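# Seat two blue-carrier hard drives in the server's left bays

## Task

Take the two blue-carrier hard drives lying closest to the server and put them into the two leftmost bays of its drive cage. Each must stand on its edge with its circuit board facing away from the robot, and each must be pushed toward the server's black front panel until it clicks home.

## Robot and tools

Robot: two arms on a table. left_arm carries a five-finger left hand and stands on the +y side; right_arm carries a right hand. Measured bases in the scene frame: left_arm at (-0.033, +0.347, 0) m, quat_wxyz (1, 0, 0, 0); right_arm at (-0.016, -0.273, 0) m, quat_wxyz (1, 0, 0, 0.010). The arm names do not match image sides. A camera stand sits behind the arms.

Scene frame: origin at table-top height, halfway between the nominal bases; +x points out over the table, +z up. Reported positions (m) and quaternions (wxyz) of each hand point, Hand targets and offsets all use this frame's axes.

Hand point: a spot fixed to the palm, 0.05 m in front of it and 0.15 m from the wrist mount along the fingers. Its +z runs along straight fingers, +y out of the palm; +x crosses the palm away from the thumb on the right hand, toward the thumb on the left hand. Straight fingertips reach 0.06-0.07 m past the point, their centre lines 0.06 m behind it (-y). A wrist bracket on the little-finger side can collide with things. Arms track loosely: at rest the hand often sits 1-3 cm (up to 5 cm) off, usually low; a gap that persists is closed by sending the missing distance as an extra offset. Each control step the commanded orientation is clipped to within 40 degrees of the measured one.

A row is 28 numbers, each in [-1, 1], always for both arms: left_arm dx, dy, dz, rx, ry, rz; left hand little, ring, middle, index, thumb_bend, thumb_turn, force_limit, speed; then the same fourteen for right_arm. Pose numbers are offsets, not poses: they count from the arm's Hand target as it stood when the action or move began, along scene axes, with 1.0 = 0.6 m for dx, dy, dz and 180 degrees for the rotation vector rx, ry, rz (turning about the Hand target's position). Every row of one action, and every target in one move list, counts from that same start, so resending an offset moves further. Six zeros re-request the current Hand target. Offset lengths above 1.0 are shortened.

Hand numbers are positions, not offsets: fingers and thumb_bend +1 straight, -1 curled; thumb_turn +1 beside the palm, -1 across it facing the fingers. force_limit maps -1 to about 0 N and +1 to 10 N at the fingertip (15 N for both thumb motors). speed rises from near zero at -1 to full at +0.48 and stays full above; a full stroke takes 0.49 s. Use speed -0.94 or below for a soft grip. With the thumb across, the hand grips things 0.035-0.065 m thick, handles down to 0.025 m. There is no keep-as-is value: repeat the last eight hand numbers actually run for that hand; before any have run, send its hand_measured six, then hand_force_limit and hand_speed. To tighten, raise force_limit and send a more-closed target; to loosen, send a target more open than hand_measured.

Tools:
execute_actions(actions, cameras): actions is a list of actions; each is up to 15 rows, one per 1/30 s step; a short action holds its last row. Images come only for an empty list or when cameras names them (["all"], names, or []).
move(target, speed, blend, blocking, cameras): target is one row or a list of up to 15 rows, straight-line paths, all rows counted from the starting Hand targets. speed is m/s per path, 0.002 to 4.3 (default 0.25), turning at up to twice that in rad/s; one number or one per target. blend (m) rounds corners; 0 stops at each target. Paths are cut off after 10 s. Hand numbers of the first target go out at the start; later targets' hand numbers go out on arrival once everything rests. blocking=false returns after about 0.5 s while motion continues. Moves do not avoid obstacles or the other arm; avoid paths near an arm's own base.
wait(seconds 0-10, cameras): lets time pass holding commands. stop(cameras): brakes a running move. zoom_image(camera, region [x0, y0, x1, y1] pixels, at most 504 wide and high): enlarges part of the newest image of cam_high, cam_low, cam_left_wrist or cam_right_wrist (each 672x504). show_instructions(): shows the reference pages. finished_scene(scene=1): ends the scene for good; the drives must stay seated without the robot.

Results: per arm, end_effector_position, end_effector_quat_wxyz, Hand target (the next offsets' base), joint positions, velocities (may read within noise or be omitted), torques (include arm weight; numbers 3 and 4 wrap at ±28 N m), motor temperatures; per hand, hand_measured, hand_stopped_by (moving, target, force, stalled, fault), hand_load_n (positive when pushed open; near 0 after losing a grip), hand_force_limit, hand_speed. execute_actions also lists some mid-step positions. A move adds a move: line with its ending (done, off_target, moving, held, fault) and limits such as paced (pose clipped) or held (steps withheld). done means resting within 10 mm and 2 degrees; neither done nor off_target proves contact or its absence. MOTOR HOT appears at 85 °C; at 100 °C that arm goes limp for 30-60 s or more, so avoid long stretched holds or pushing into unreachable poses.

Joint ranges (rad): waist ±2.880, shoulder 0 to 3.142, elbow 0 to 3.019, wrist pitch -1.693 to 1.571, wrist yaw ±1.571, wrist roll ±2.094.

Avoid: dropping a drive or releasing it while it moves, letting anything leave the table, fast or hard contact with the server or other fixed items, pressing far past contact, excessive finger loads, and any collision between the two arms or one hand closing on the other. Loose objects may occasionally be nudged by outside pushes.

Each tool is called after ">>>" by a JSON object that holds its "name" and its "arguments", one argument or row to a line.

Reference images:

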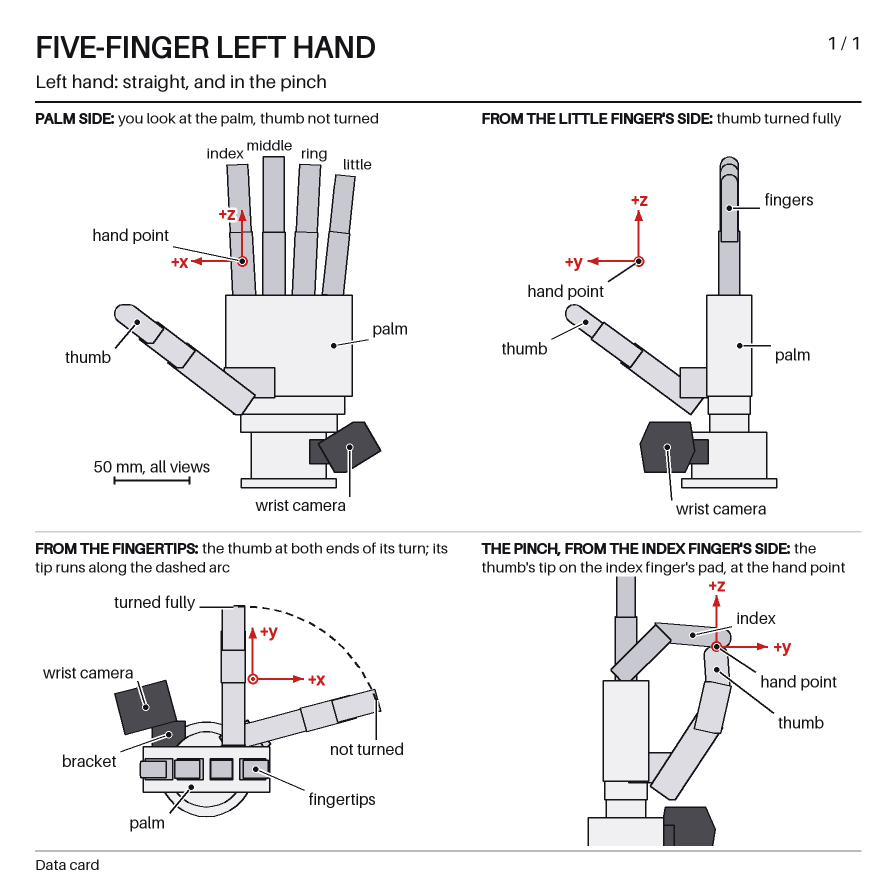

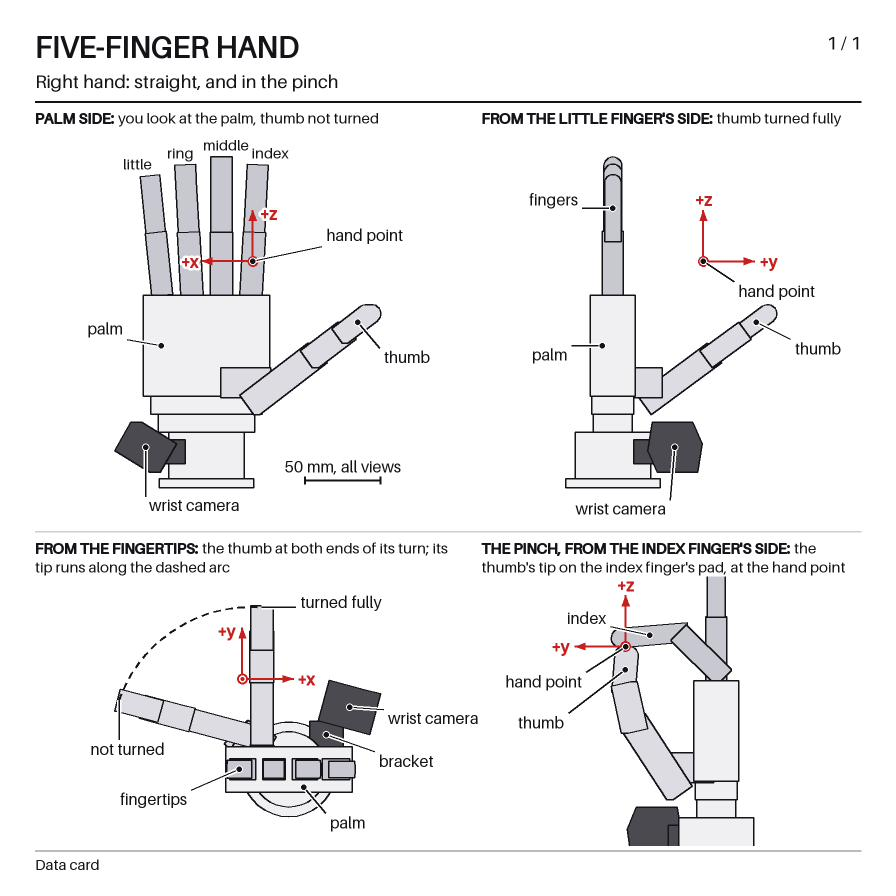

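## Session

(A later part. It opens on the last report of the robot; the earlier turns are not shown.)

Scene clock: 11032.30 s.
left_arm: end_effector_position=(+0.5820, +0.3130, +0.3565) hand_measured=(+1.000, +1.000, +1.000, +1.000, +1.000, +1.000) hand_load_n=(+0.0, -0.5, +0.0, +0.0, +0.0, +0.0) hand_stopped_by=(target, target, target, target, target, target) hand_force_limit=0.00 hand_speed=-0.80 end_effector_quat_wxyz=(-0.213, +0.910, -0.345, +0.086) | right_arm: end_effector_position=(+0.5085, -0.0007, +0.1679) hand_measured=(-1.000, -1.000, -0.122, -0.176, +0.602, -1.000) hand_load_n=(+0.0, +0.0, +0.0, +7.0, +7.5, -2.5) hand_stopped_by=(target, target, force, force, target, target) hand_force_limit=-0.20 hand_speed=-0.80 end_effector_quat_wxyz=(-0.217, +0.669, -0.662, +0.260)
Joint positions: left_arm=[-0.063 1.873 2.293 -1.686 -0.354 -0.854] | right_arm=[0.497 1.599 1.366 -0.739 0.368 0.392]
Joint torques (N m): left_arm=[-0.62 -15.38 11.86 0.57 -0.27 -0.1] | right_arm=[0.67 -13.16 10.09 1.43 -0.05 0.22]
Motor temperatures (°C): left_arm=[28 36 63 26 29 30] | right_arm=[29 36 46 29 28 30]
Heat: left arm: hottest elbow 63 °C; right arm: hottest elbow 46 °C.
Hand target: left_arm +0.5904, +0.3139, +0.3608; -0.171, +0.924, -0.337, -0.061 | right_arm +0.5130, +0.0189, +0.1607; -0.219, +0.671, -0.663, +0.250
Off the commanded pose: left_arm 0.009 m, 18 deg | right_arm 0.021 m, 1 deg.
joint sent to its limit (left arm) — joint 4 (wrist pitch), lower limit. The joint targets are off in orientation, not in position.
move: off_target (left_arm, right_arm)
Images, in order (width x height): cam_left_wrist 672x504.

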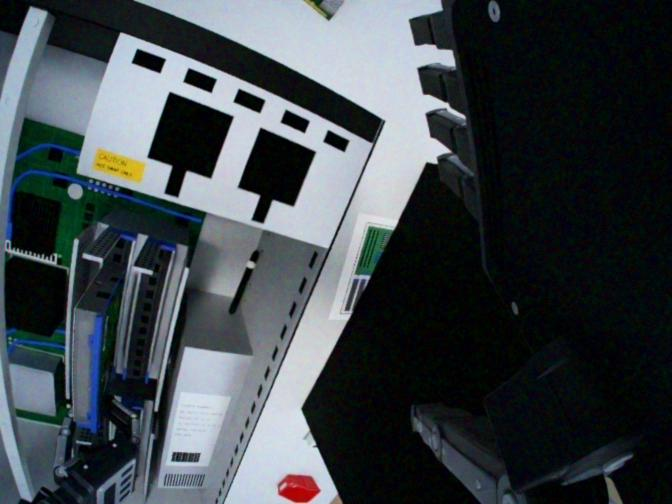

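>>> {"name": "move", "arguments": {
  "target": [
    [0,0,0,0,0,0,1,1,1,1,1,1,0,-0.8,-0.001,0.033,0.0,0.0,0.0,0.0,-1,-1,-0.2,-0.6,0.6,-1,-0.2,-0.8]
  ],
  "speed": 0.04,
  "cameras": ["cam_left_wrist"]
}}

>>> {"name": "zoom_image", "arguments": {
  "camera": "cam_left_wrist",
  "region": [60, 240, 180, 360]
}}

Scene clock: 11056.07 s.
left_arm: end_effector_position=(+0.5820, +0.3130, +0.3565) hand_measured=(+1.000, +1.000, +1.000, +1.000, +1.000, +1.000) hand_load_n=(+0.0, +0.0, +0.0, +0.0, +0.0, -0.5) hand_stopped_by=(target, target, target, target, target, target) hand_force_limit=0.00 hand_speed=-0.80 end_effector_quat_wxyz=(-0.213, +0.910, -0.345, +0.086) | right_arm: end_effector_position=(+0.5084, +0.0199, +0.1682) hand_measured=(-1.000, -1.000, -0.122, -0.176, +0.602, -1.000) hand_load_n=(+0.5, +0.0, +0.0, +7.0, +7.5, -2.0) hand_stopped_by=(target, target, force, force, target, target) hand_force_limit=-0.20 hand_speed=-0.80 end_effector_quat_wxyz=(-0.219, +0.668, -0.662, +0.260)
Joint positions: left_arm=[-0.063 1.873 2.293 -1.686 -0.354 -0.854] | right_arm=[0.531 1.625 1.398 -0.754 0.386 0.421]
Joint torques (N m): left_arm=[-0.79 -15.33 11.86 0.58 -0.27 -0.09] | right_arm=[0.56 -13.57 10.22 1.25 -0.05 0.2]
Motor temperatures (°C): left_arm=[28 36 63 26 29 30] | right_arm=[29 35 47 29 27 30]
Heat: left arm: hottest elbow 63 °C; right arm: hottest elbow 47 °C.
Hand target: left_arm +0.5904, +0.3139, +0.3608; -0.171, +0.924, -0.337, -0.061 | right_arm +0.5125, +0.0387, +0.1609; -0.219, +0.671, -0.663, +0.250
Off the commanded pose: left_arm 0.009 m, 18 deg | right_arm 0.021 m, 1 deg.
joint sent to its limit (left arm) — joint 4 (wrist pitch), lower limit. The joint targets are off in orientation, not in position.
move: off_target (left_arm, right_arm)
Images, in order (width x height): cam_left_wrist 672x504.

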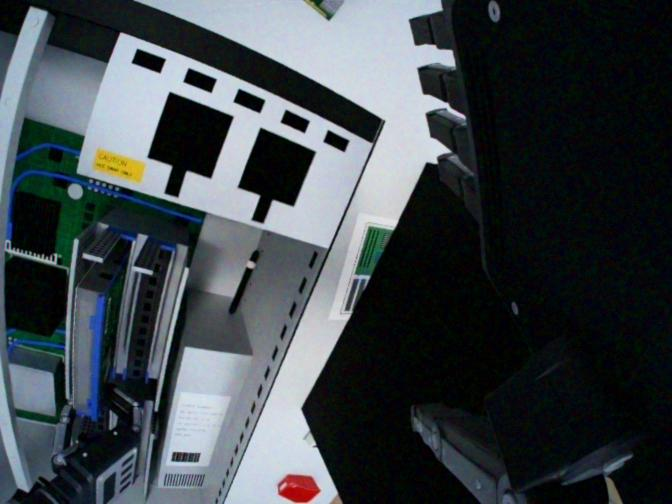

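Scaled by 4.200 from the camera's 672x504 image, which has a finer 960x720 frame.

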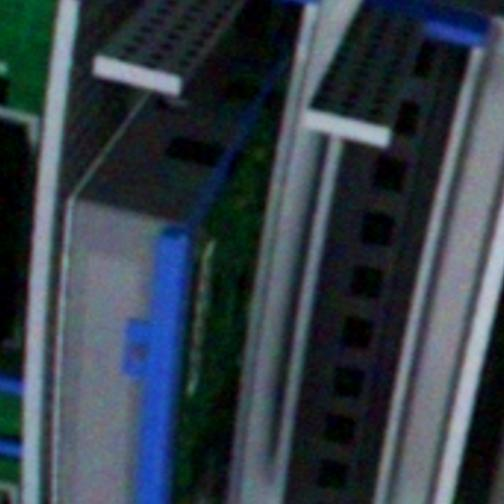

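>>> {"name": "move", "arguments": {
  "target": [
    [0,0,0,0,0,0,1,1,1,1,1,1,0,-0.8,-0.001,0.025,0.0,0.0,0.0,0.0,-1,-1,-0.2,-0.6,0.6,-1,-0.2,-0.8]
  ],
  "speed": 0.03,
  "cameras": ["cam_left_wrist"]
}}

>>> {"name": "zoom_image", "arguments": {
  "camera": "cam_left_wrist",
  "region": [60, 220, 180, 340]
}}

Scene clock: 11069.50 s.
left_arm: end_effector_position=(+0.5820, +0.3130, +0.3565) hand_measured=(+1.000, +1.000, +1.000, +1.000, +1.000, +1.000) hand_load_n=(+0.0, +0.0, +0.0, +0.0, +0.0, +0.0) hand_stopped_by=(target, target, target, target, target, target) hand_force_limit=0.00 hand_speed=-0.80 end_effector_quat_wxyz=(-0.213, +0.910, -0.345, +0.086) | right_arm: end_effector_position=(+0.5080, +0.0315, +0.1683) hand_measured=(-1.000, -1.000, -0.122, -0.176, +0.602, -1.000) hand_load_n=(+0.0, +0.0, +0.0, +6.5, +7.5, -2.5) hand_stopped_by=(target, target, force, force, target, target) hand_force_limit=-0.20 hand_speed=-0.80 end_effector_quat_wxyz=(-0.216, +0.669, -0.661, +0.261)
Joint positions: left_arm=[-0.063 1.873 2.293 -1.686 -0.354 -0.854] | right_arm=[0.551 1.643 1.423 -0.771 0.401 0.438]
Joint torques (N m): left_arm=[-0.62 -15.38 11.88 0.57 -0.27 -0.08] | right_arm=[0.79 -13.8 10.37 1.35 -0.13 0.27]
Motor temperatures (°C): left_arm=[28 36 63 26 29 30] | right_arm=[29 35 46 29 27 30]
Heat: left arm: hottest elbow 63 °C; right arm: hottest elbow 46 °C.
Hand target: left_arm +0.5904, +0.3139, +0.3608; -0.171, +0.924, -0.337, -0.061 | right_arm +0.5119, +0.0536, +0.1609; -0.219, +0.670, -0.663, +0.250
Off the commanded pose: left_arm 0.009 m, 18 deg | right_arm 0.024 m, 1 deg.
joint sent to its limit (left arm) — joint 4 (wrist pitch), lower limit. The joint targets are off in orientation, not in position.
move: off_target (left_arm, right_arm)
Images, in order (width x height): cam_left_wrist 672x504.

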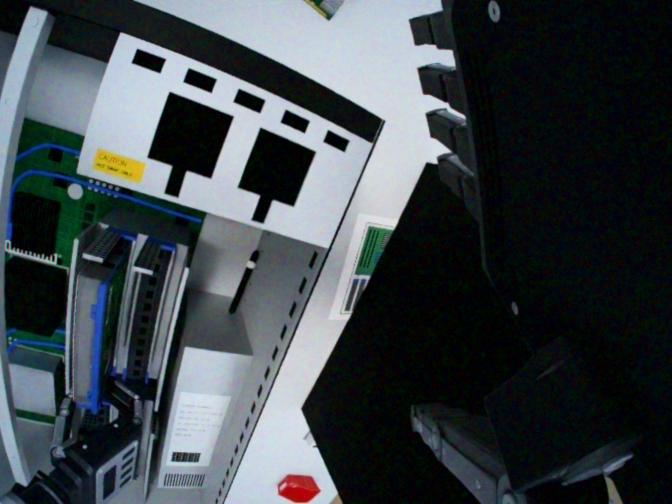

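Scaled by 4.200 from the camera's 672x504 image, which has a finer 960x720 frame.

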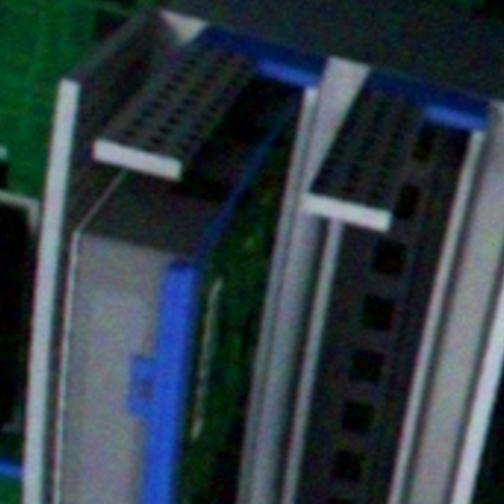

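>>> {"name": "move", "arguments": {
  "target": [
    [0,0,0,0,0,0,1,1,1,1,1,1,0,-0.8,-0.001,0.02,0.0,0.0,0.0,0.0,-1,-1,-0.2,-0.6,0.6,-1,-0.2,-0.8]
  ],
  "speed": 0.03,
  "cameras": ["cam_left_wrist"]
}}

>>> {"name": "zoom_image", "arguments": {
  "camera": "cam_left_wrist",
  "region": [60, 220, 180, 340]
}}

Scene clock: 11082.60 s.
left_arm: end_effector_position=(+0.5820, +0.3130, +0.3565) hand_measured=(+1.000, +1.000, +1.000, +1.000, +1.000, +1.000) hand_load_n=(+0.0, +0.0, +0.0, +0.0, +0.0, +0.0) hand_stopped_by=(target, target, target, target, target, target) hand_force_limit=0.00 hand_speed=-0.80 end_effector_quat_wxyz=(-0.213, +0.910, -0.345, +0.086) | right_arm: end_effector_position=(+0.5084, +0.0322, +0.1680) hand_measured=(-1.000, -1.000, -0.122, -0.176, +0.602, -1.000) hand_load_n=(+0.5, +0.0, +0.0, +4.5, +8.5, -5.0) hand_stopped_by=(target, target, force, force, target, target) hand_force_limit=-0.20 hand_speed=-0.80 end_effector_quat_wxyz=(-0.208, +0.670, -0.661, +0.266)
Joint positions: left_arm=[-0.063 1.873 2.293 -1.686 -0.354 -0.854] | right_arm=[0.558 1.654 1.439 -0.791 0.418 0.44]
Joint torques (N m): left_arm=[-0.62 -15.38 11.82 0.59 -0.28 -0.09] | right_arm=[1.96 -13.51 10.69 1.72 -0.41 0.44]
Motor temperatures (°C): left_arm=[28 36 63 26 29 30] | right_arm=[29 35 48 29 27 30]
Heat: left arm: hottest elbow 63 °C; right arm: hottest elbow 48 °C.
Hand target: left_arm +0.5904, +0.3139, +0.3608; -0.171, +0.924, -0.337, -0.061 | right_arm +0.5113, +0.0656, +0.1608; -0.219, +0.671, -0.663, +0.250
Off the commanded pose: left_arm 0.009 m, 18 deg | right_arm 0.034 m, 2 deg.
joint sent to its limit (left arm) — joint 4 (wrist pitch), lower limit. The joint targets are off in orientation, not in position.
move: off_target (left_arm, right_arm)
Images, in order (width x height): cam_left_wrist 672x504.

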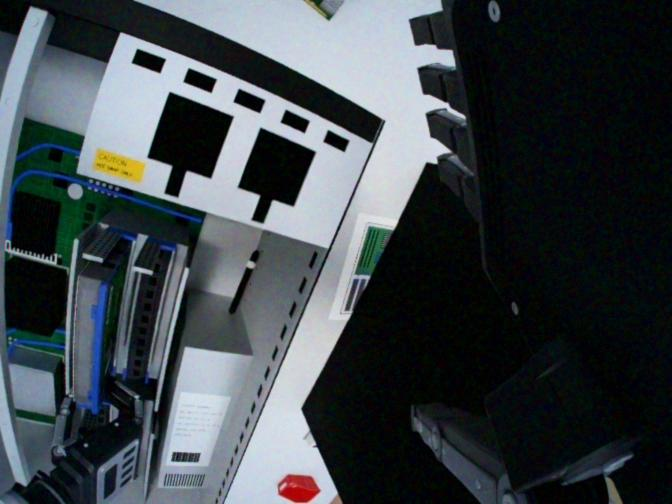

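Scaled by 4.200 from the camera's 672x504 image, which has a finer 960x720 frame.

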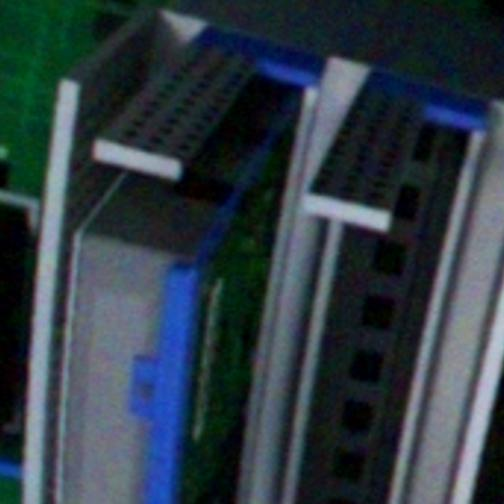

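>>> {"name": "move", "arguments": {
  "target": [
    [0,0,0,0,0,0,1,1,1,1,1,1,0,-0.8,-0.001,0.033,0.0,0.0,0.0,0.0,-1,-1,-0.2,-0.6,0.6,-1,-0.2,-0.8]
  ],
  "speed": 0.03,
  "cameras": ["cam_left_wrist","cam_high"]
}}

>>> {"name": "zoom_image", "arguments": {
  "camera": "cam_left_wrist",
  "region": [60, 220, 180, 340]
}}

>>> {"name": "zoom_image", "arguments": {
  "camera": "cam_high",
  "region": [330, 200, 430, 280]
}}

Scene clock: 11108.90 s.
left_arm: end_effector_position=(+0.5820, +0.3130, +0.3565) hand_measured=(+1.000, +1.000, +1.000, +1.000, +1.000, +1.000) hand_load_n=(+0.0, +0.0, +0.0, +0.0, +0.0, +0.0) hand_stopped_by=(target, target, target, target, target, target) hand_force_limit=0.00 hand_speed=-0.80 end_effector_quat_wxyz=(-0.213, +0.910, -0.345, +0.086) | right_arm: end_effector_position=(+0.5089, +0.0341, +0.1675) hand_measured=(-1.000, -1.000, -0.122, -0.176, +0.602, -1.000) hand_load_n=(+0.0, +0.0, +0.5, +4.5, +8.5, -5.0) hand_stopped_by=(target, target, force, force, target, target) hand_force_limit=-0.20 hand_speed=-0.80 end_effector_quat_wxyz=(-0.194, +0.674, -0.658, +0.275)
Joint positions: left_arm=[-0.063 1.873 2.293 -1.686 -0.354 -0.854] | right_arm=[0.569 1.673 1.468 -0.825 0.445 0.44]
Joint torques (N m): left_arm=[-0.62 -15.33 11.82 0.59 -0.28 -0.08] | right_arm=[3.6 -13.57 11.1 2.22 -0.95 0.74]
Motor temperatures (°C): left_arm=[28 36 63 26 29 30] | right_arm=[29 34 49 29 28 30]
Heat: left arm: hottest elbow 63 °C; right arm: hottest elbow 49 °C.
Hand target: left_arm +0.5904, +0.3139, +0.3608; -0.171, +0.924, -0.337, -0.061 | right_arm +0.5107, +0.0854, +0.1608; -0.219, +0.671, -0.663, +0.250
Off the commanded pose: left_arm 0.009 m, 18 deg | right_arm 0.052 m, 4 deg.
joint sent to its limit (left arm) — joint 4 (wrist pitch), lower limit. The joint targets are off in orientation, not in position.
move: off_target (left_arm, right_arm)
Images, in order (width x height): cam_high 672x504, cam_left_wrist 672x504.

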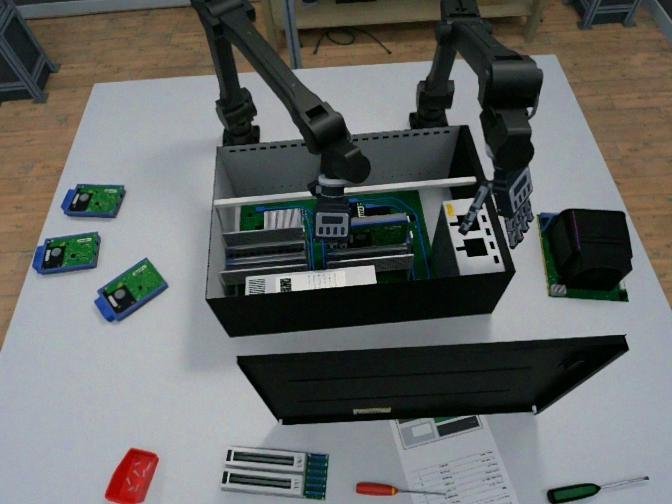

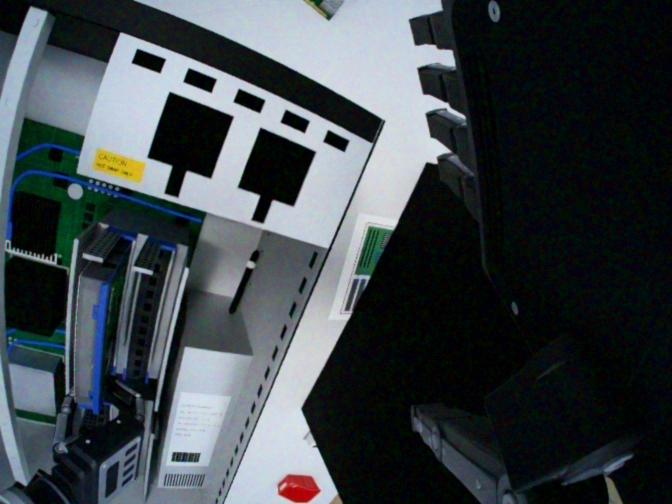

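Scaled by 4.200 from the camera's 672x504 image, which has a finer 960x720 frame.

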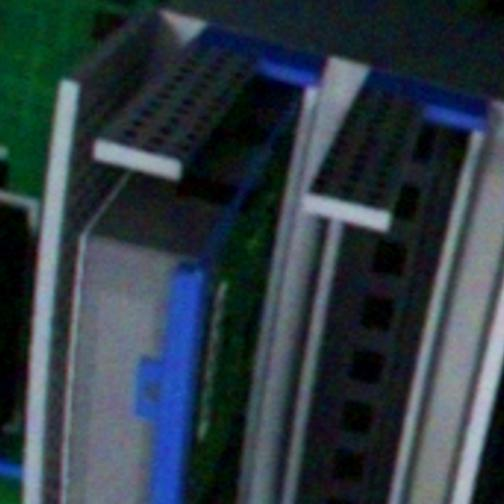

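Scaled by 5.040 from the camera's 672x504 image, which has a finer 960x720 frame.

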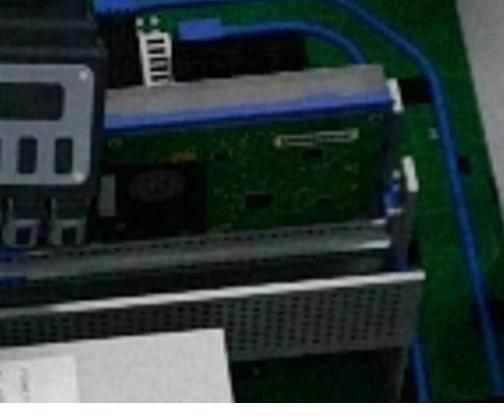

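>>> {"name": "zoom_image", "arguments": {
  "camera": "cam_left_wrist",
  "region": [95, 220, 145, 270]
}}

>>> {"name": "zoom_image", "arguments": {
  "camera": "cam_high",
  "region": [385, 205, 425, 255]
}}

Scaled by 10.080 from the camera's 672x504 image, which has a finer 960x720 frame.

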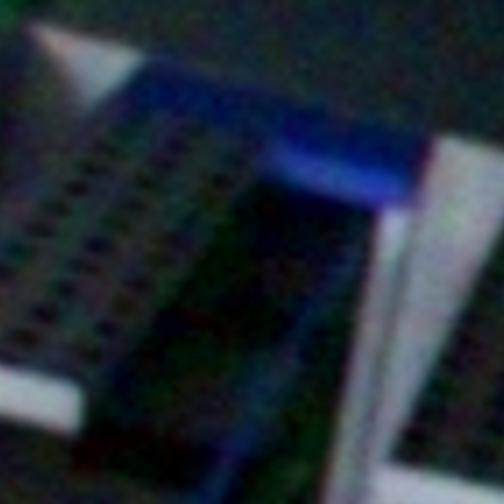

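Scaled by 10.080 from the camera's 672x504 image, which has a finer 960x720 frame.

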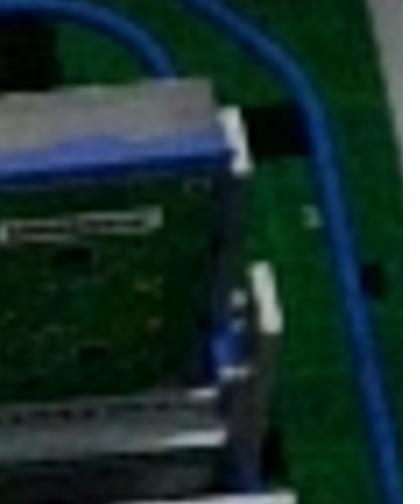

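>>> {"name": "move", "arguments": {
  "target": [
    [0,0,0,0,0,0,1,1,1,1,1,1,0,-0.8,0.003,-0.0757,0.0,0.0,0.0,0.0,-1,-1,-0.2,-0.6,0.6,-1,-0.2,-0.8]
  ],
  "speed": 0.05,
  "cameras": ["cam_left_wrist","cam_high"]
}}

>>> {"name": "zoom_image", "arguments": {
  "camera": "cam_left_wrist",
  "region": [60, 220, 180, 340]
}}

>>> {"name": "zoom_image", "arguments": {
  "camera": "cam_high",
  "region": [385, 205, 425, 255]
}}

Scene clock: 11151.50 s.
left_arm: end_effector_position=(+0.5820, +0.3130, +0.3565) hand_measured=(+1.000, +1.000, +1.000, +1.000, +1.000, +1.000) hand_load_n=(+0.0, +0.0, +0.0, +0.0, +0.0, +0.0) hand_stopped_by=(target, target, target, target, target, target) hand_force_limit=0.00 hand_speed=-0.80 end_effector_quat_wxyz=(-0.213, +0.910, -0.345, +0.086) | right_arm: end_effector_position=(+0.5097, +0.0327, +0.1674) hand_measured=(-1.000, -1.000, -0.122, -0.176, +0.602, -1.000) hand_load_n=(+0.0, +0.0, +1.5, +4.5, +9.0, -0.5) hand_stopped_by=(target, target, force, force, target, target) hand_force_limit=-0.20 hand_speed=-0.80 end_effector_quat_wxyz=(-0.210, +0.673, -0.661, +0.257)
Joint positions: left_arm=[-0.063 1.873 2.293 -1.686 -0.354 -0.854] | right_arm=[0.549 1.657 1.443 -0.791 0.393 0.434]
Joint torques (N m): left_arm=[-0.73 -15.38 11.85 0.59 -0.27 -0.08] | right_arm=[-0.97 -16.56 7.39 2.78 -0.29 0.09]
Motor temperatures (°C): left_arm=[28 36 63 26 29 30] | right_arm=[29 34 51 29 28 30]
Heat: left arm: hottest elbow 63 °C; right arm: hottest elbow 51 °C.
Hand target: left_arm +0.5904, +0.3139, +0.3608; -0.171, +0.924, -0.337, -0.061 | right_arm +0.5124, +0.0401, +0.1608; -0.219, +0.671, -0.663, +0.250
Off the commanded pose: left_arm 0.009 m, 18 deg | right_arm 0.010 m, 1 deg.
joint sent to its limit (left arm) — joint 4 (wrist pitch), lower limit. The joint targets are off in orientation, not in position.
move: off_target (left_arm)
Images, in order (width x height): cam_high 672x504, cam_left_wrist 672x504.

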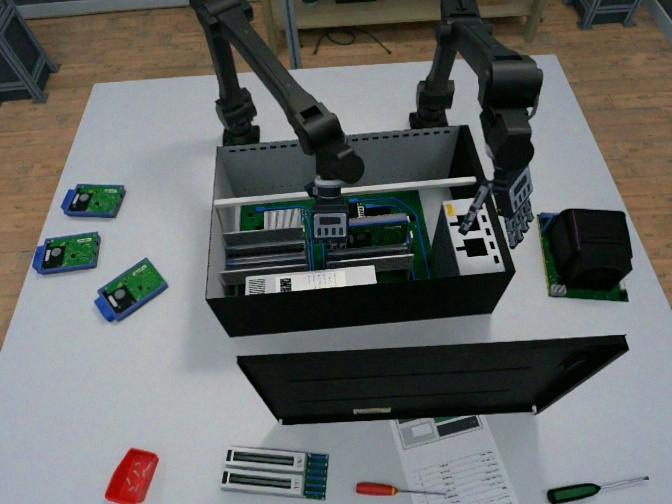

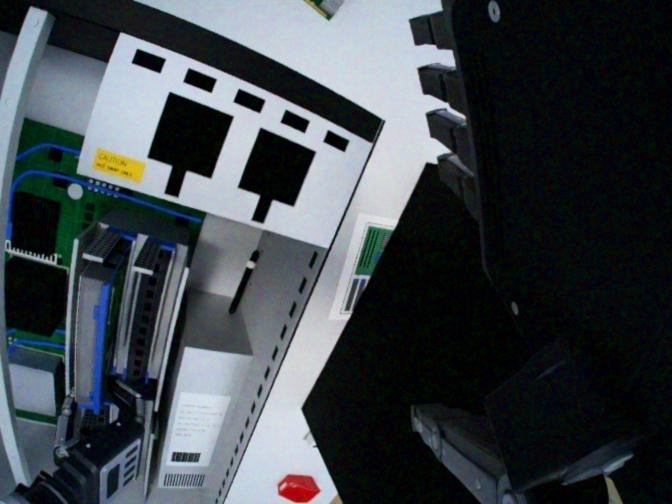

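Scaled by 4.200 from the camera's 672x504 image, which has a finer 960x720 frame.

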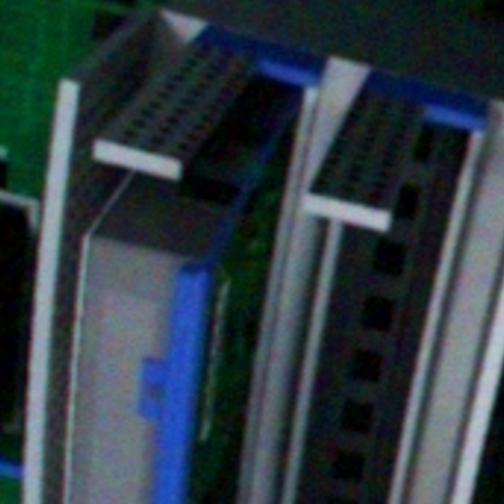

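Scaled by 10.080 from the camera's 672x504 image, which has a finer 960x720 frame.

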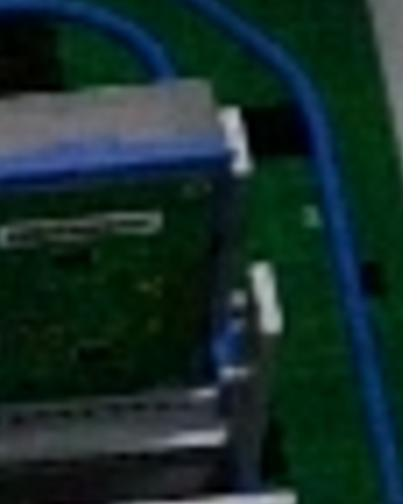

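>>> {"name": "move", "arguments": {
  "target": [
    [0,0,0,0,0,0,1,1,1,1,1,1,0,-0.8,0.0,-0.025,0.0,0.0,0.0,0.0,-1,-1,-0.2,-0.6,0.6,-1,-0.2,-0.8]
  ],
  "speed": 0.03,
  "cameras": ["cam_left_wrist"]
}}

>>> {"name": "zoom_image", "arguments": {
  "camera": "cam_left_wrist",
  "region": [60, 220, 180, 340]
}}

Scene clock: 11171.87 s.
left_arm: end_effector_position=(+0.5820, +0.3130, +0.3565) hand_measured=(+1.000, +1.000, +1.000, +1.000, +1.000, +1.000) hand_load_n=(+0.0, +0.0, +0.0, +0.0, +0.0, +0.0) hand_stopped_by=(target, target, target, target, target, target) hand_force_limit=0.00 hand_speed=-0.80 end_effector_quat_wxyz=(-0.213, +0.910, -0.345, +0.086) | right_arm: end_effector_position=(+0.5105, +0.0292, +0.1675) hand_measured=(-1.000, -1.000, -0.122, -0.176, +0.602, -1.000) hand_load_n=(+0.0, +0.0, +1.5, +4.5, +9.0, +2.0) hand_stopped_by=(target, target, force, force, target, target) hand_force_limit=-0.20 hand_speed=-0.80 end_effector_quat_wxyz=(-0.221, +0.669, -0.664, +0.251)
Joint positions: left_arm=[-0.063 1.873 2.293 -1.686 -0.354 -0.854] | right_arm=[0.537 1.642 1.419 -0.762 0.372 0.434]
Joint torques (N m): left_arm=[-0.73 -15.44 11.86 0.62 -0.27 -0.09] | right_arm=[-2.02 -16.85 7.02 2.11 0.05 -0.16]
Motor temperatures (°C): left_arm=[28 36 63 26 29 30] | right_arm=[29 35 48 29 28 30]
Heat: left arm: hottest elbow 63 °C; right arm: hottest elbow 48 °C.
Hand target: left_arm +0.5904, +0.3139, +0.3608; -0.171, +0.924, -0.337, -0.061 | right_arm +0.5125, +0.0250, +0.1608; -0.219, +0.671, -0.663, +0.250
Off the commanded pose: left_arm 0.009 m, 18 deg | right_arm 0.008 m, 0 deg.
joint sent to its limit (left arm) — joint 4 (wrist pitch), lower limit. The joint targets are off in orientation, not in position.
move: off_target (left_arm)
Images, in order (width x height): cam_left_wrist 672x504.

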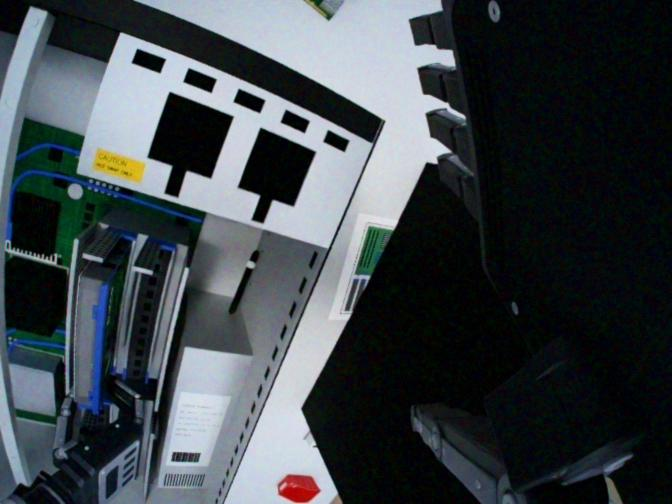

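Scaled by 4.200 from the camera's 672x504 image, which has a finer 960x720 frame.

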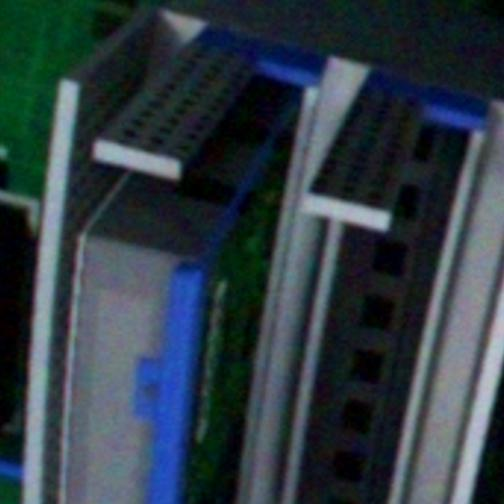

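>>> {"name": "move", "arguments": {
  "target": [
    [0,0,0,0,0,0,1,1,1,1,1,1,0,-0.8,0.0,-0.025,0.0,0.0,0.0,0.0,-1,-1,-0.2,-0.6,0.6,-1,-0.2,-0.8]
  ],
  "speed": 0.03,
  "cameras": ["cam_left_wrist","cam_right_wrist"]
}}

>>> {"name": "zoom_image", "arguments": {
  "camera": "cam_left_wrist",
  "region": [60, 220, 180, 340]
}}

Scene clock: 11185.87 s.
left_arm: end_effector_position=(+0.5820, +0.3130, +0.3565) hand_measured=(+1.000, +1.000, +1.000, +1.000, +1.000, +1.000) hand_load_n=(+0.0, +0.0, +0.0, +0.0, +0.0, +0.0) hand_stopped_by=(target, target, target, target, target, target) hand_force_limit=0.00 hand_speed=-0.80 end_effector_quat_wxyz=(-0.213, +0.910, -0.345, +0.086) | right_arm: end_effector_position=(+0.5100, +0.0269, +0.1676) hand_measured=(-1.000, -1.000, -0.122, -0.176, +0.602, -1.000) hand_load_n=(+0.0, +0.0, +1.5, +5.0, +9.5, +4.0) hand_stopped_by=(target, target, force, force, target, target) hand_force_limit=-0.20 hand_speed=-0.80 end_effector_quat_wxyz=(-0.232, +0.667, -0.665, +0.244)
Joint positions: left_arm=[-0.063 1.873 2.293 -1.686 -0.354 -0.854] | right_arm=[0.526 1.628 1.398 -0.737 0.349 0.434]
Joint torques (N m): left_arm=[-0.67 -15.33 11.85 0.57 -0.28 -0.09] | right_arm=[-3.19 -17.03 6.78 1.58 0.42 -0.39]
Motor temperatures (°C): left_arm=[28 36 63 26 29 30] | right_arm=[29 35 47 29 28 30]
Heat: left arm: hottest elbow 63 °C; right arm: hottest elbow 47 °C.
Hand target: left_arm +0.5904, +0.3139, +0.3608; -0.171, +0.924, -0.337, -0.061 | right_arm +0.5125, +0.0101, +0.1610; -0.219, +0.671, -0.663, +0.250
Off the commanded pose: left_arm 0.009 m, 18 deg | right_arm 0.018 m, 2 deg.
joint sent to its limit (left arm) — joint 4 (wrist pitch), lower limit. The joint targets are off in orientation, not in position.
move: off_target (left_arm, right_arm)
Images, in order (width x height): cam_left_wrist 672x504, cam_right_wrist 672x504.

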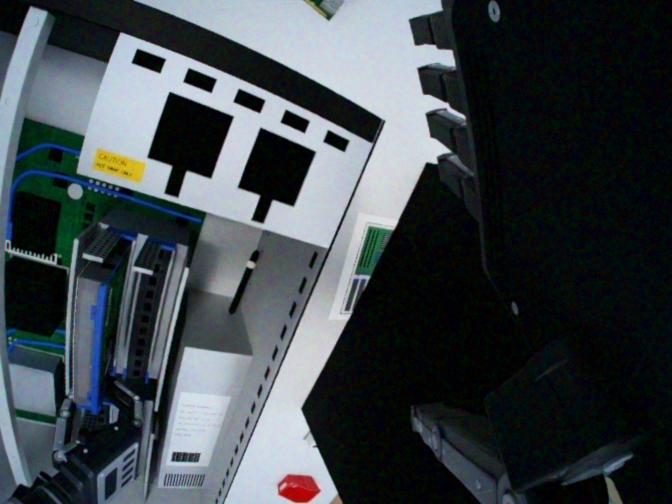

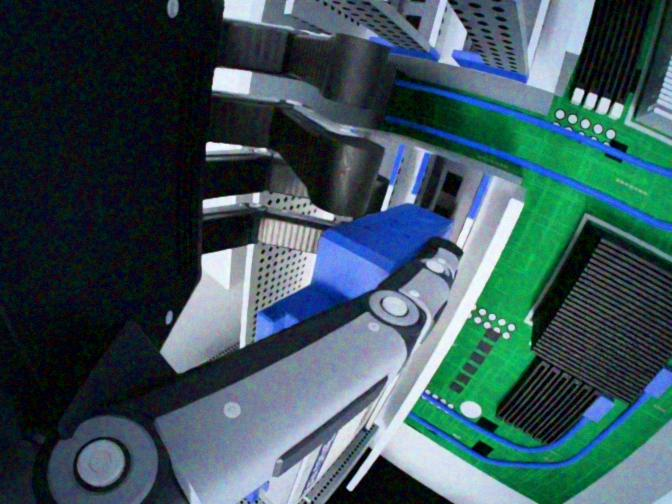

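Scaled by 4.200 from the camera's 672x504 image, which has a finer 960x720 frame.

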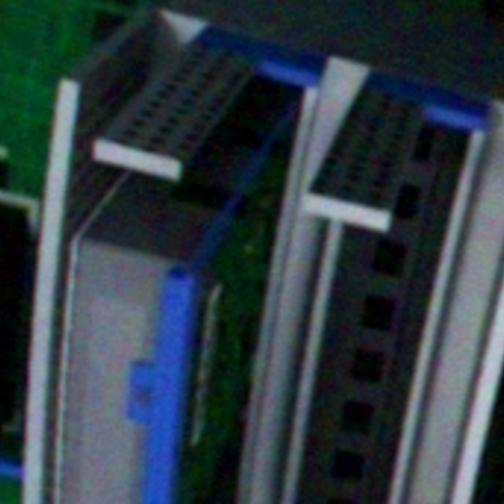

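>>> {"name": "move", "arguments": {
  "target": [
    [0,0,0,0,0,0,1,1,1,1,1,1,0,-0.8,0.0,-0.02,0.0,0.0,0.0,0.0,-1,-1,-0.2,-0.6,0.6,-1,-0.2,-0.8]
  ],
  "speed": 0.03,
  "cameras": ["cam_left_wrist"]
}}

>>> {"name": "zoom_image", "arguments": {
  "camera": "cam_left_wrist",
  "region": [60, 220, 180, 340]
}}

Scene clock: 11203.57 s.
left_arm: end_effector_position=(+0.5820, +0.3130, +0.3565) hand_measured=(+1.000, +1.000, +1.000, +1.000, +1.000, +1.000) hand_load_n=(+0.0, +0.0, +0.0, +0.0, +0.0, +0.0) hand_stopped_by=(target, target, target, target, target, target) hand_force_limit=0.00 hand_speed=-0.80 end_effector_quat_wxyz=(-0.213, +0.910, -0.345, +0.086) | right_arm: end_effector_position=(+0.5103, +0.0144, +0.1673) hand_measured=(-1.000, -1.000, -0.122, -0.176, +0.602, -1.000) hand_load_n=(+0.0, +0.0, +2.0, +5.0, +9.5, +3.5) hand_stopped_by=(target, target, force, force, target, target) hand_force_limit=-0.20 hand_speed=-0.80 end_effector_quat_wxyz=(-0.231, +0.665, -0.667, +0.243)
Joint positions: left_arm=[-0.063 1.873 2.293 -1.686 -0.354 -0.854] | right_arm=[0.505 1.612 1.377 -0.728 0.337 0.42]
Joint torques (N m): left_arm=[-0.73 -15.27 11.88 0.62 -0.27 -0.08] | right_arm=[-3.19 -16.85 6.79 1.66 0.43 -0.43]
Motor temperatures (°C): left_arm=[28 36 63 26 29 30] | right_arm=[29 36 45 29 28 30]
Heat: left arm: hottest elbow 63 °C; right arm: hottest elbow 45 °C.
Hand target: left_arm +0.5904, +0.3139, +0.3608; -0.171, +0.924, -0.337, -0.061 | right_arm +0.5124, -0.0020, +0.1608; -0.219, +0.671, -0.663, +0.250
Off the commanded pose: left_arm 0.009 m, 18 deg | right_arm 0.018 m, 2 deg.
joint sent to its limit (left arm) — joint 4 (wrist pitch), lower limit. The joint targets are off in orientation, not in position.
move: off_target (left_arm, right_arm)
Images, in order (width x height): cam_left_wrist 672x504.

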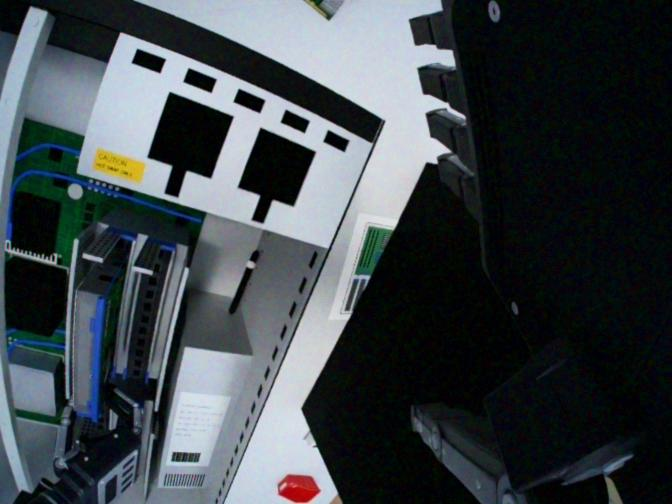

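Scaled by 4.200 from the camera's 672x504 image, which has a finer 960x720 frame.

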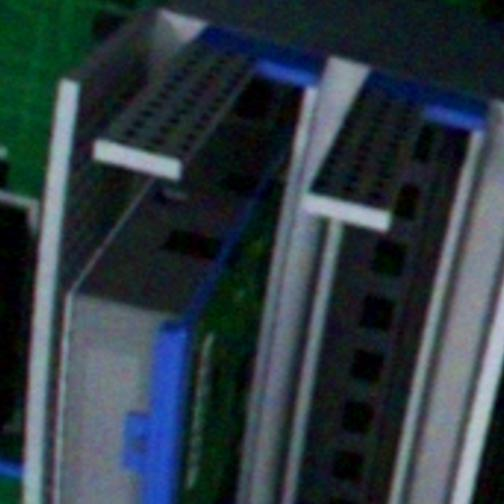

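>>> {"name": "move", "arguments": {
  "target": [
    [0,0,0,0,0,0,1,1,1,1,1,1,0,-0.8,-0.005,0.09,0.0,0.01,0.0,0.0,-1,-1,-0.2,-0.6,0.6,-1,-0.2,-0.8],
    [0,0,0,0,0,0,1,1,1,1,1,1,0,-0.8,-0.005,0.1417,0.0,0.02,0.0,0.0,-1,-1,-0.2,-0.6,0.6,-1,-0.2,-0.8]
  ],
  "speed": 0.04,
  "cameras": ["cam_left_wrist"]
}}

>>> {"name": "zoom_image", "arguments": {
  "camera": "cam_left_wrist",
  "region": [60, 220, 180, 340]
}}

Scene clock: 11247.90 s.
left_arm: end_effector_position=(+0.5820, +0.3130, +0.3565) hand_measured=(+1.000, +1.000, +1.000, +1.000, +1.000, +1.000) hand_load_n=(+0.0, +0.0, +0.0, +0.0, +0.0, +0.0) hand_stopped_by=(target, target, target, target, target, target) hand_force_limit=0.00 hand_speed=-0.80 end_effector_quat_wxyz=(-0.213, +0.910, -0.345, +0.086) | right_arm: end_effector_position=(+0.5078, +0.0341, +0.1675) hand_measured=(-1.000, -1.000, -0.122, -0.178, +0.602, -1.000) hand_load_n=(+0.0, +0.0, +3.5, +3.0, +9.5, -4.5) hand_stopped_by=(target, target, force, force, target, target) hand_force_limit=-0.20 hand_speed=-0.80 end_effector_quat_wxyz=(-0.218, +0.666, -0.666, +0.254)
Joint positions: left_arm=[-0.063 1.873 2.293 -1.686 -0.354 -0.854] | right_arm=[0.551 1.646 1.426 -0.774 0.39 0.453]
Joint torques (N m): left_arm=[-0.67 -15.38 11.86 0.59 -0.28 -0.08] | right_arm=[3.49 -13.04 11.02 2.17 -0.91 0.73]
Motor temperatures (°C): left_arm=[28 36 63 26 29 30] | right_arm=[29 36 44 29 28 30]
Heat: left arm: hottest elbow 63 °C; right arm: hottest elbow 44 °C.
Hand target: left_arm +0.5904, +0.3139, +0.3608; -0.171, +0.924, -0.337, -0.061 | right_arm +0.5095, +0.0831, +0.1610; -0.240, +0.663, -0.671, +0.229
Off the commanded pose: left_arm 0.009 m, 18 deg | right_arm 0.049 m, 4 deg.
joint sent to its limit (left arm) — joint 4 (wrist pitch), lower limit. The joint targets are off in orientation, not in position.
move: off_target (left_arm, right_arm)
Images, in order (width x height): cam_left_wrist 672x504.

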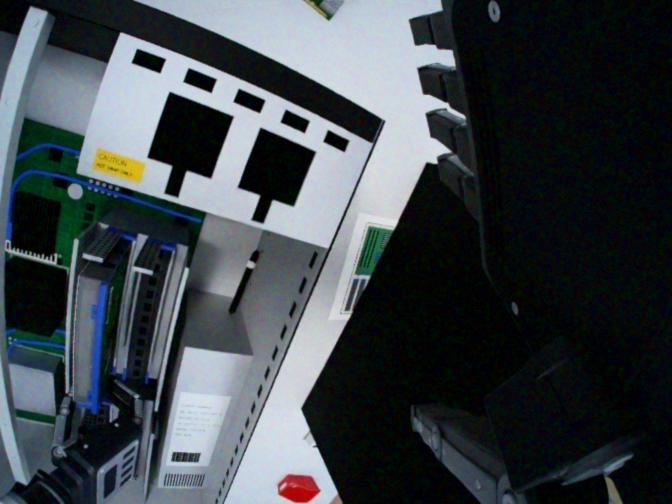

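Scaled by 4.200 from the camera's 672x504 image, which has a finer 960x720 frame.

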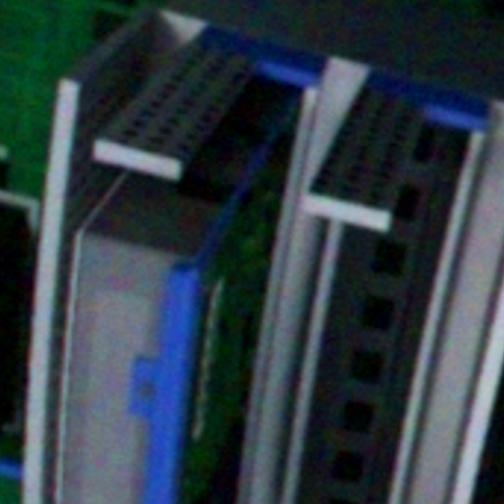

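>>> {"name": "move", "arguments": {
  "target": [
    [0,0,0,0,0,0,1,1,1,1,1,1,0,-0.8,-0.002,0.0417,0.0,0.012,0.0,0.0,-1,-1,-0.2,-0.6,0.6,-1,-0.2,-0.8]
  ],
  "speed": 0.03,
  "cameras": ["cam_left_wrist"]
}}

>>> {"name": "zoom_image", "arguments": {
  "camera": "cam_left_wrist",
  "region": [60, 220, 180, 340]
}}

Scene clock: 11259.53 s.
left_arm: end_effector_position=(+0.5820, +0.3130, +0.3565) hand_measured=(+1.000, +1.000, +1.000, +1.000, +1.000, +1.000) hand_load_n=(+0.0, +0.0, +0.0, +0.0, +0.0, +0.0) hand_stopped_by=(target, target, target, target, target, target) hand_force_limit=0.00 hand_speed=-0.80 end_effector_quat_wxyz=(-0.213, +0.910, -0.345, +0.086) | right_arm: end_effector_position=(+0.5089, +0.0425, +0.1652) hand_measured=(-1.000, -1.000, -0.122, -0.178, +0.604, -1.000) hand_load_n=(+0.0, +0.0, +10.0, +0.0, +14.0, -7.5) hand_stopped_by=(target, target, force, force, target, target) hand_force_limit=-0.20 hand_speed=-0.80 end_effector_quat_wxyz=(-0.219, +0.667, -0.666, +0.252)
Joint positions: left_arm=[-0.063 1.873 2.293 -1.686 -0.354 -0.854] | right_arm=[0.561 1.662 1.44 -0.777 0.39 0.462]
Joint torques (N m): left_arm=[-0.73 -15.38 11.85 0.58 -0.27 -0.09] | right_arm=[4.95 -13.22 11.44 2.47 -1.43 1.09]
Motor temperatures (°C): left_arm=[28 36 63 26 29 30] | right_arm=[29 36 45 29 28 30]
Heat: left arm: hottest elbow 63 °C; right arm: hottest elbow 45 °C.
Hand target: left_arm +0.5904, +0.3139, +0.3608; -0.171, +0.924, -0.337, -0.061 | right_arm +0.5083, +0.1080, +0.1609; -0.252, +0.659, -0.675, +0.217
Off the commanded pose: left_arm 0.009 m, 18 deg | right_arm 0.066 m, 6 deg.
joint sent to its limit (left arm) — joint 4 (wrist pitch), lower limit. The joint targets are off in orientation, not in position.
move: off_target (left_arm, right_arm)
Images, in order (width x height): cam_left_wrist 672x504.

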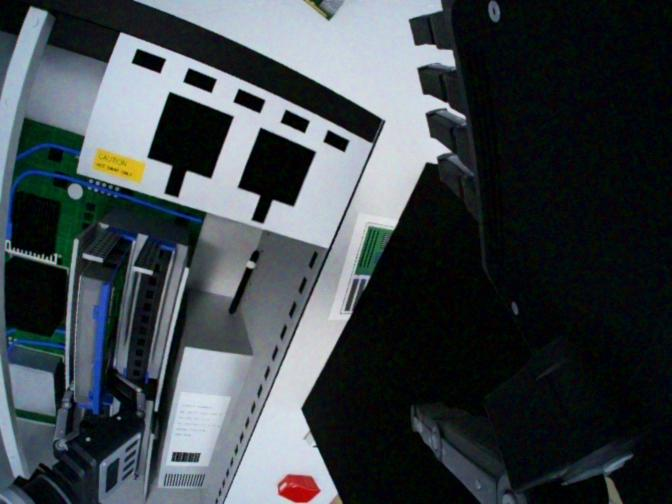

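Scaled by 4.200 from the camera's 672x504 image, which has a finer 960x720 frame.

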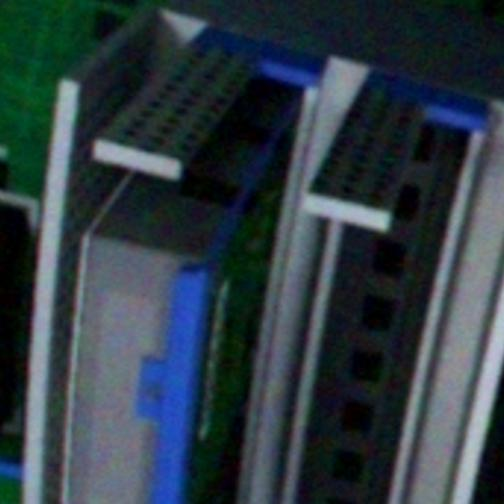

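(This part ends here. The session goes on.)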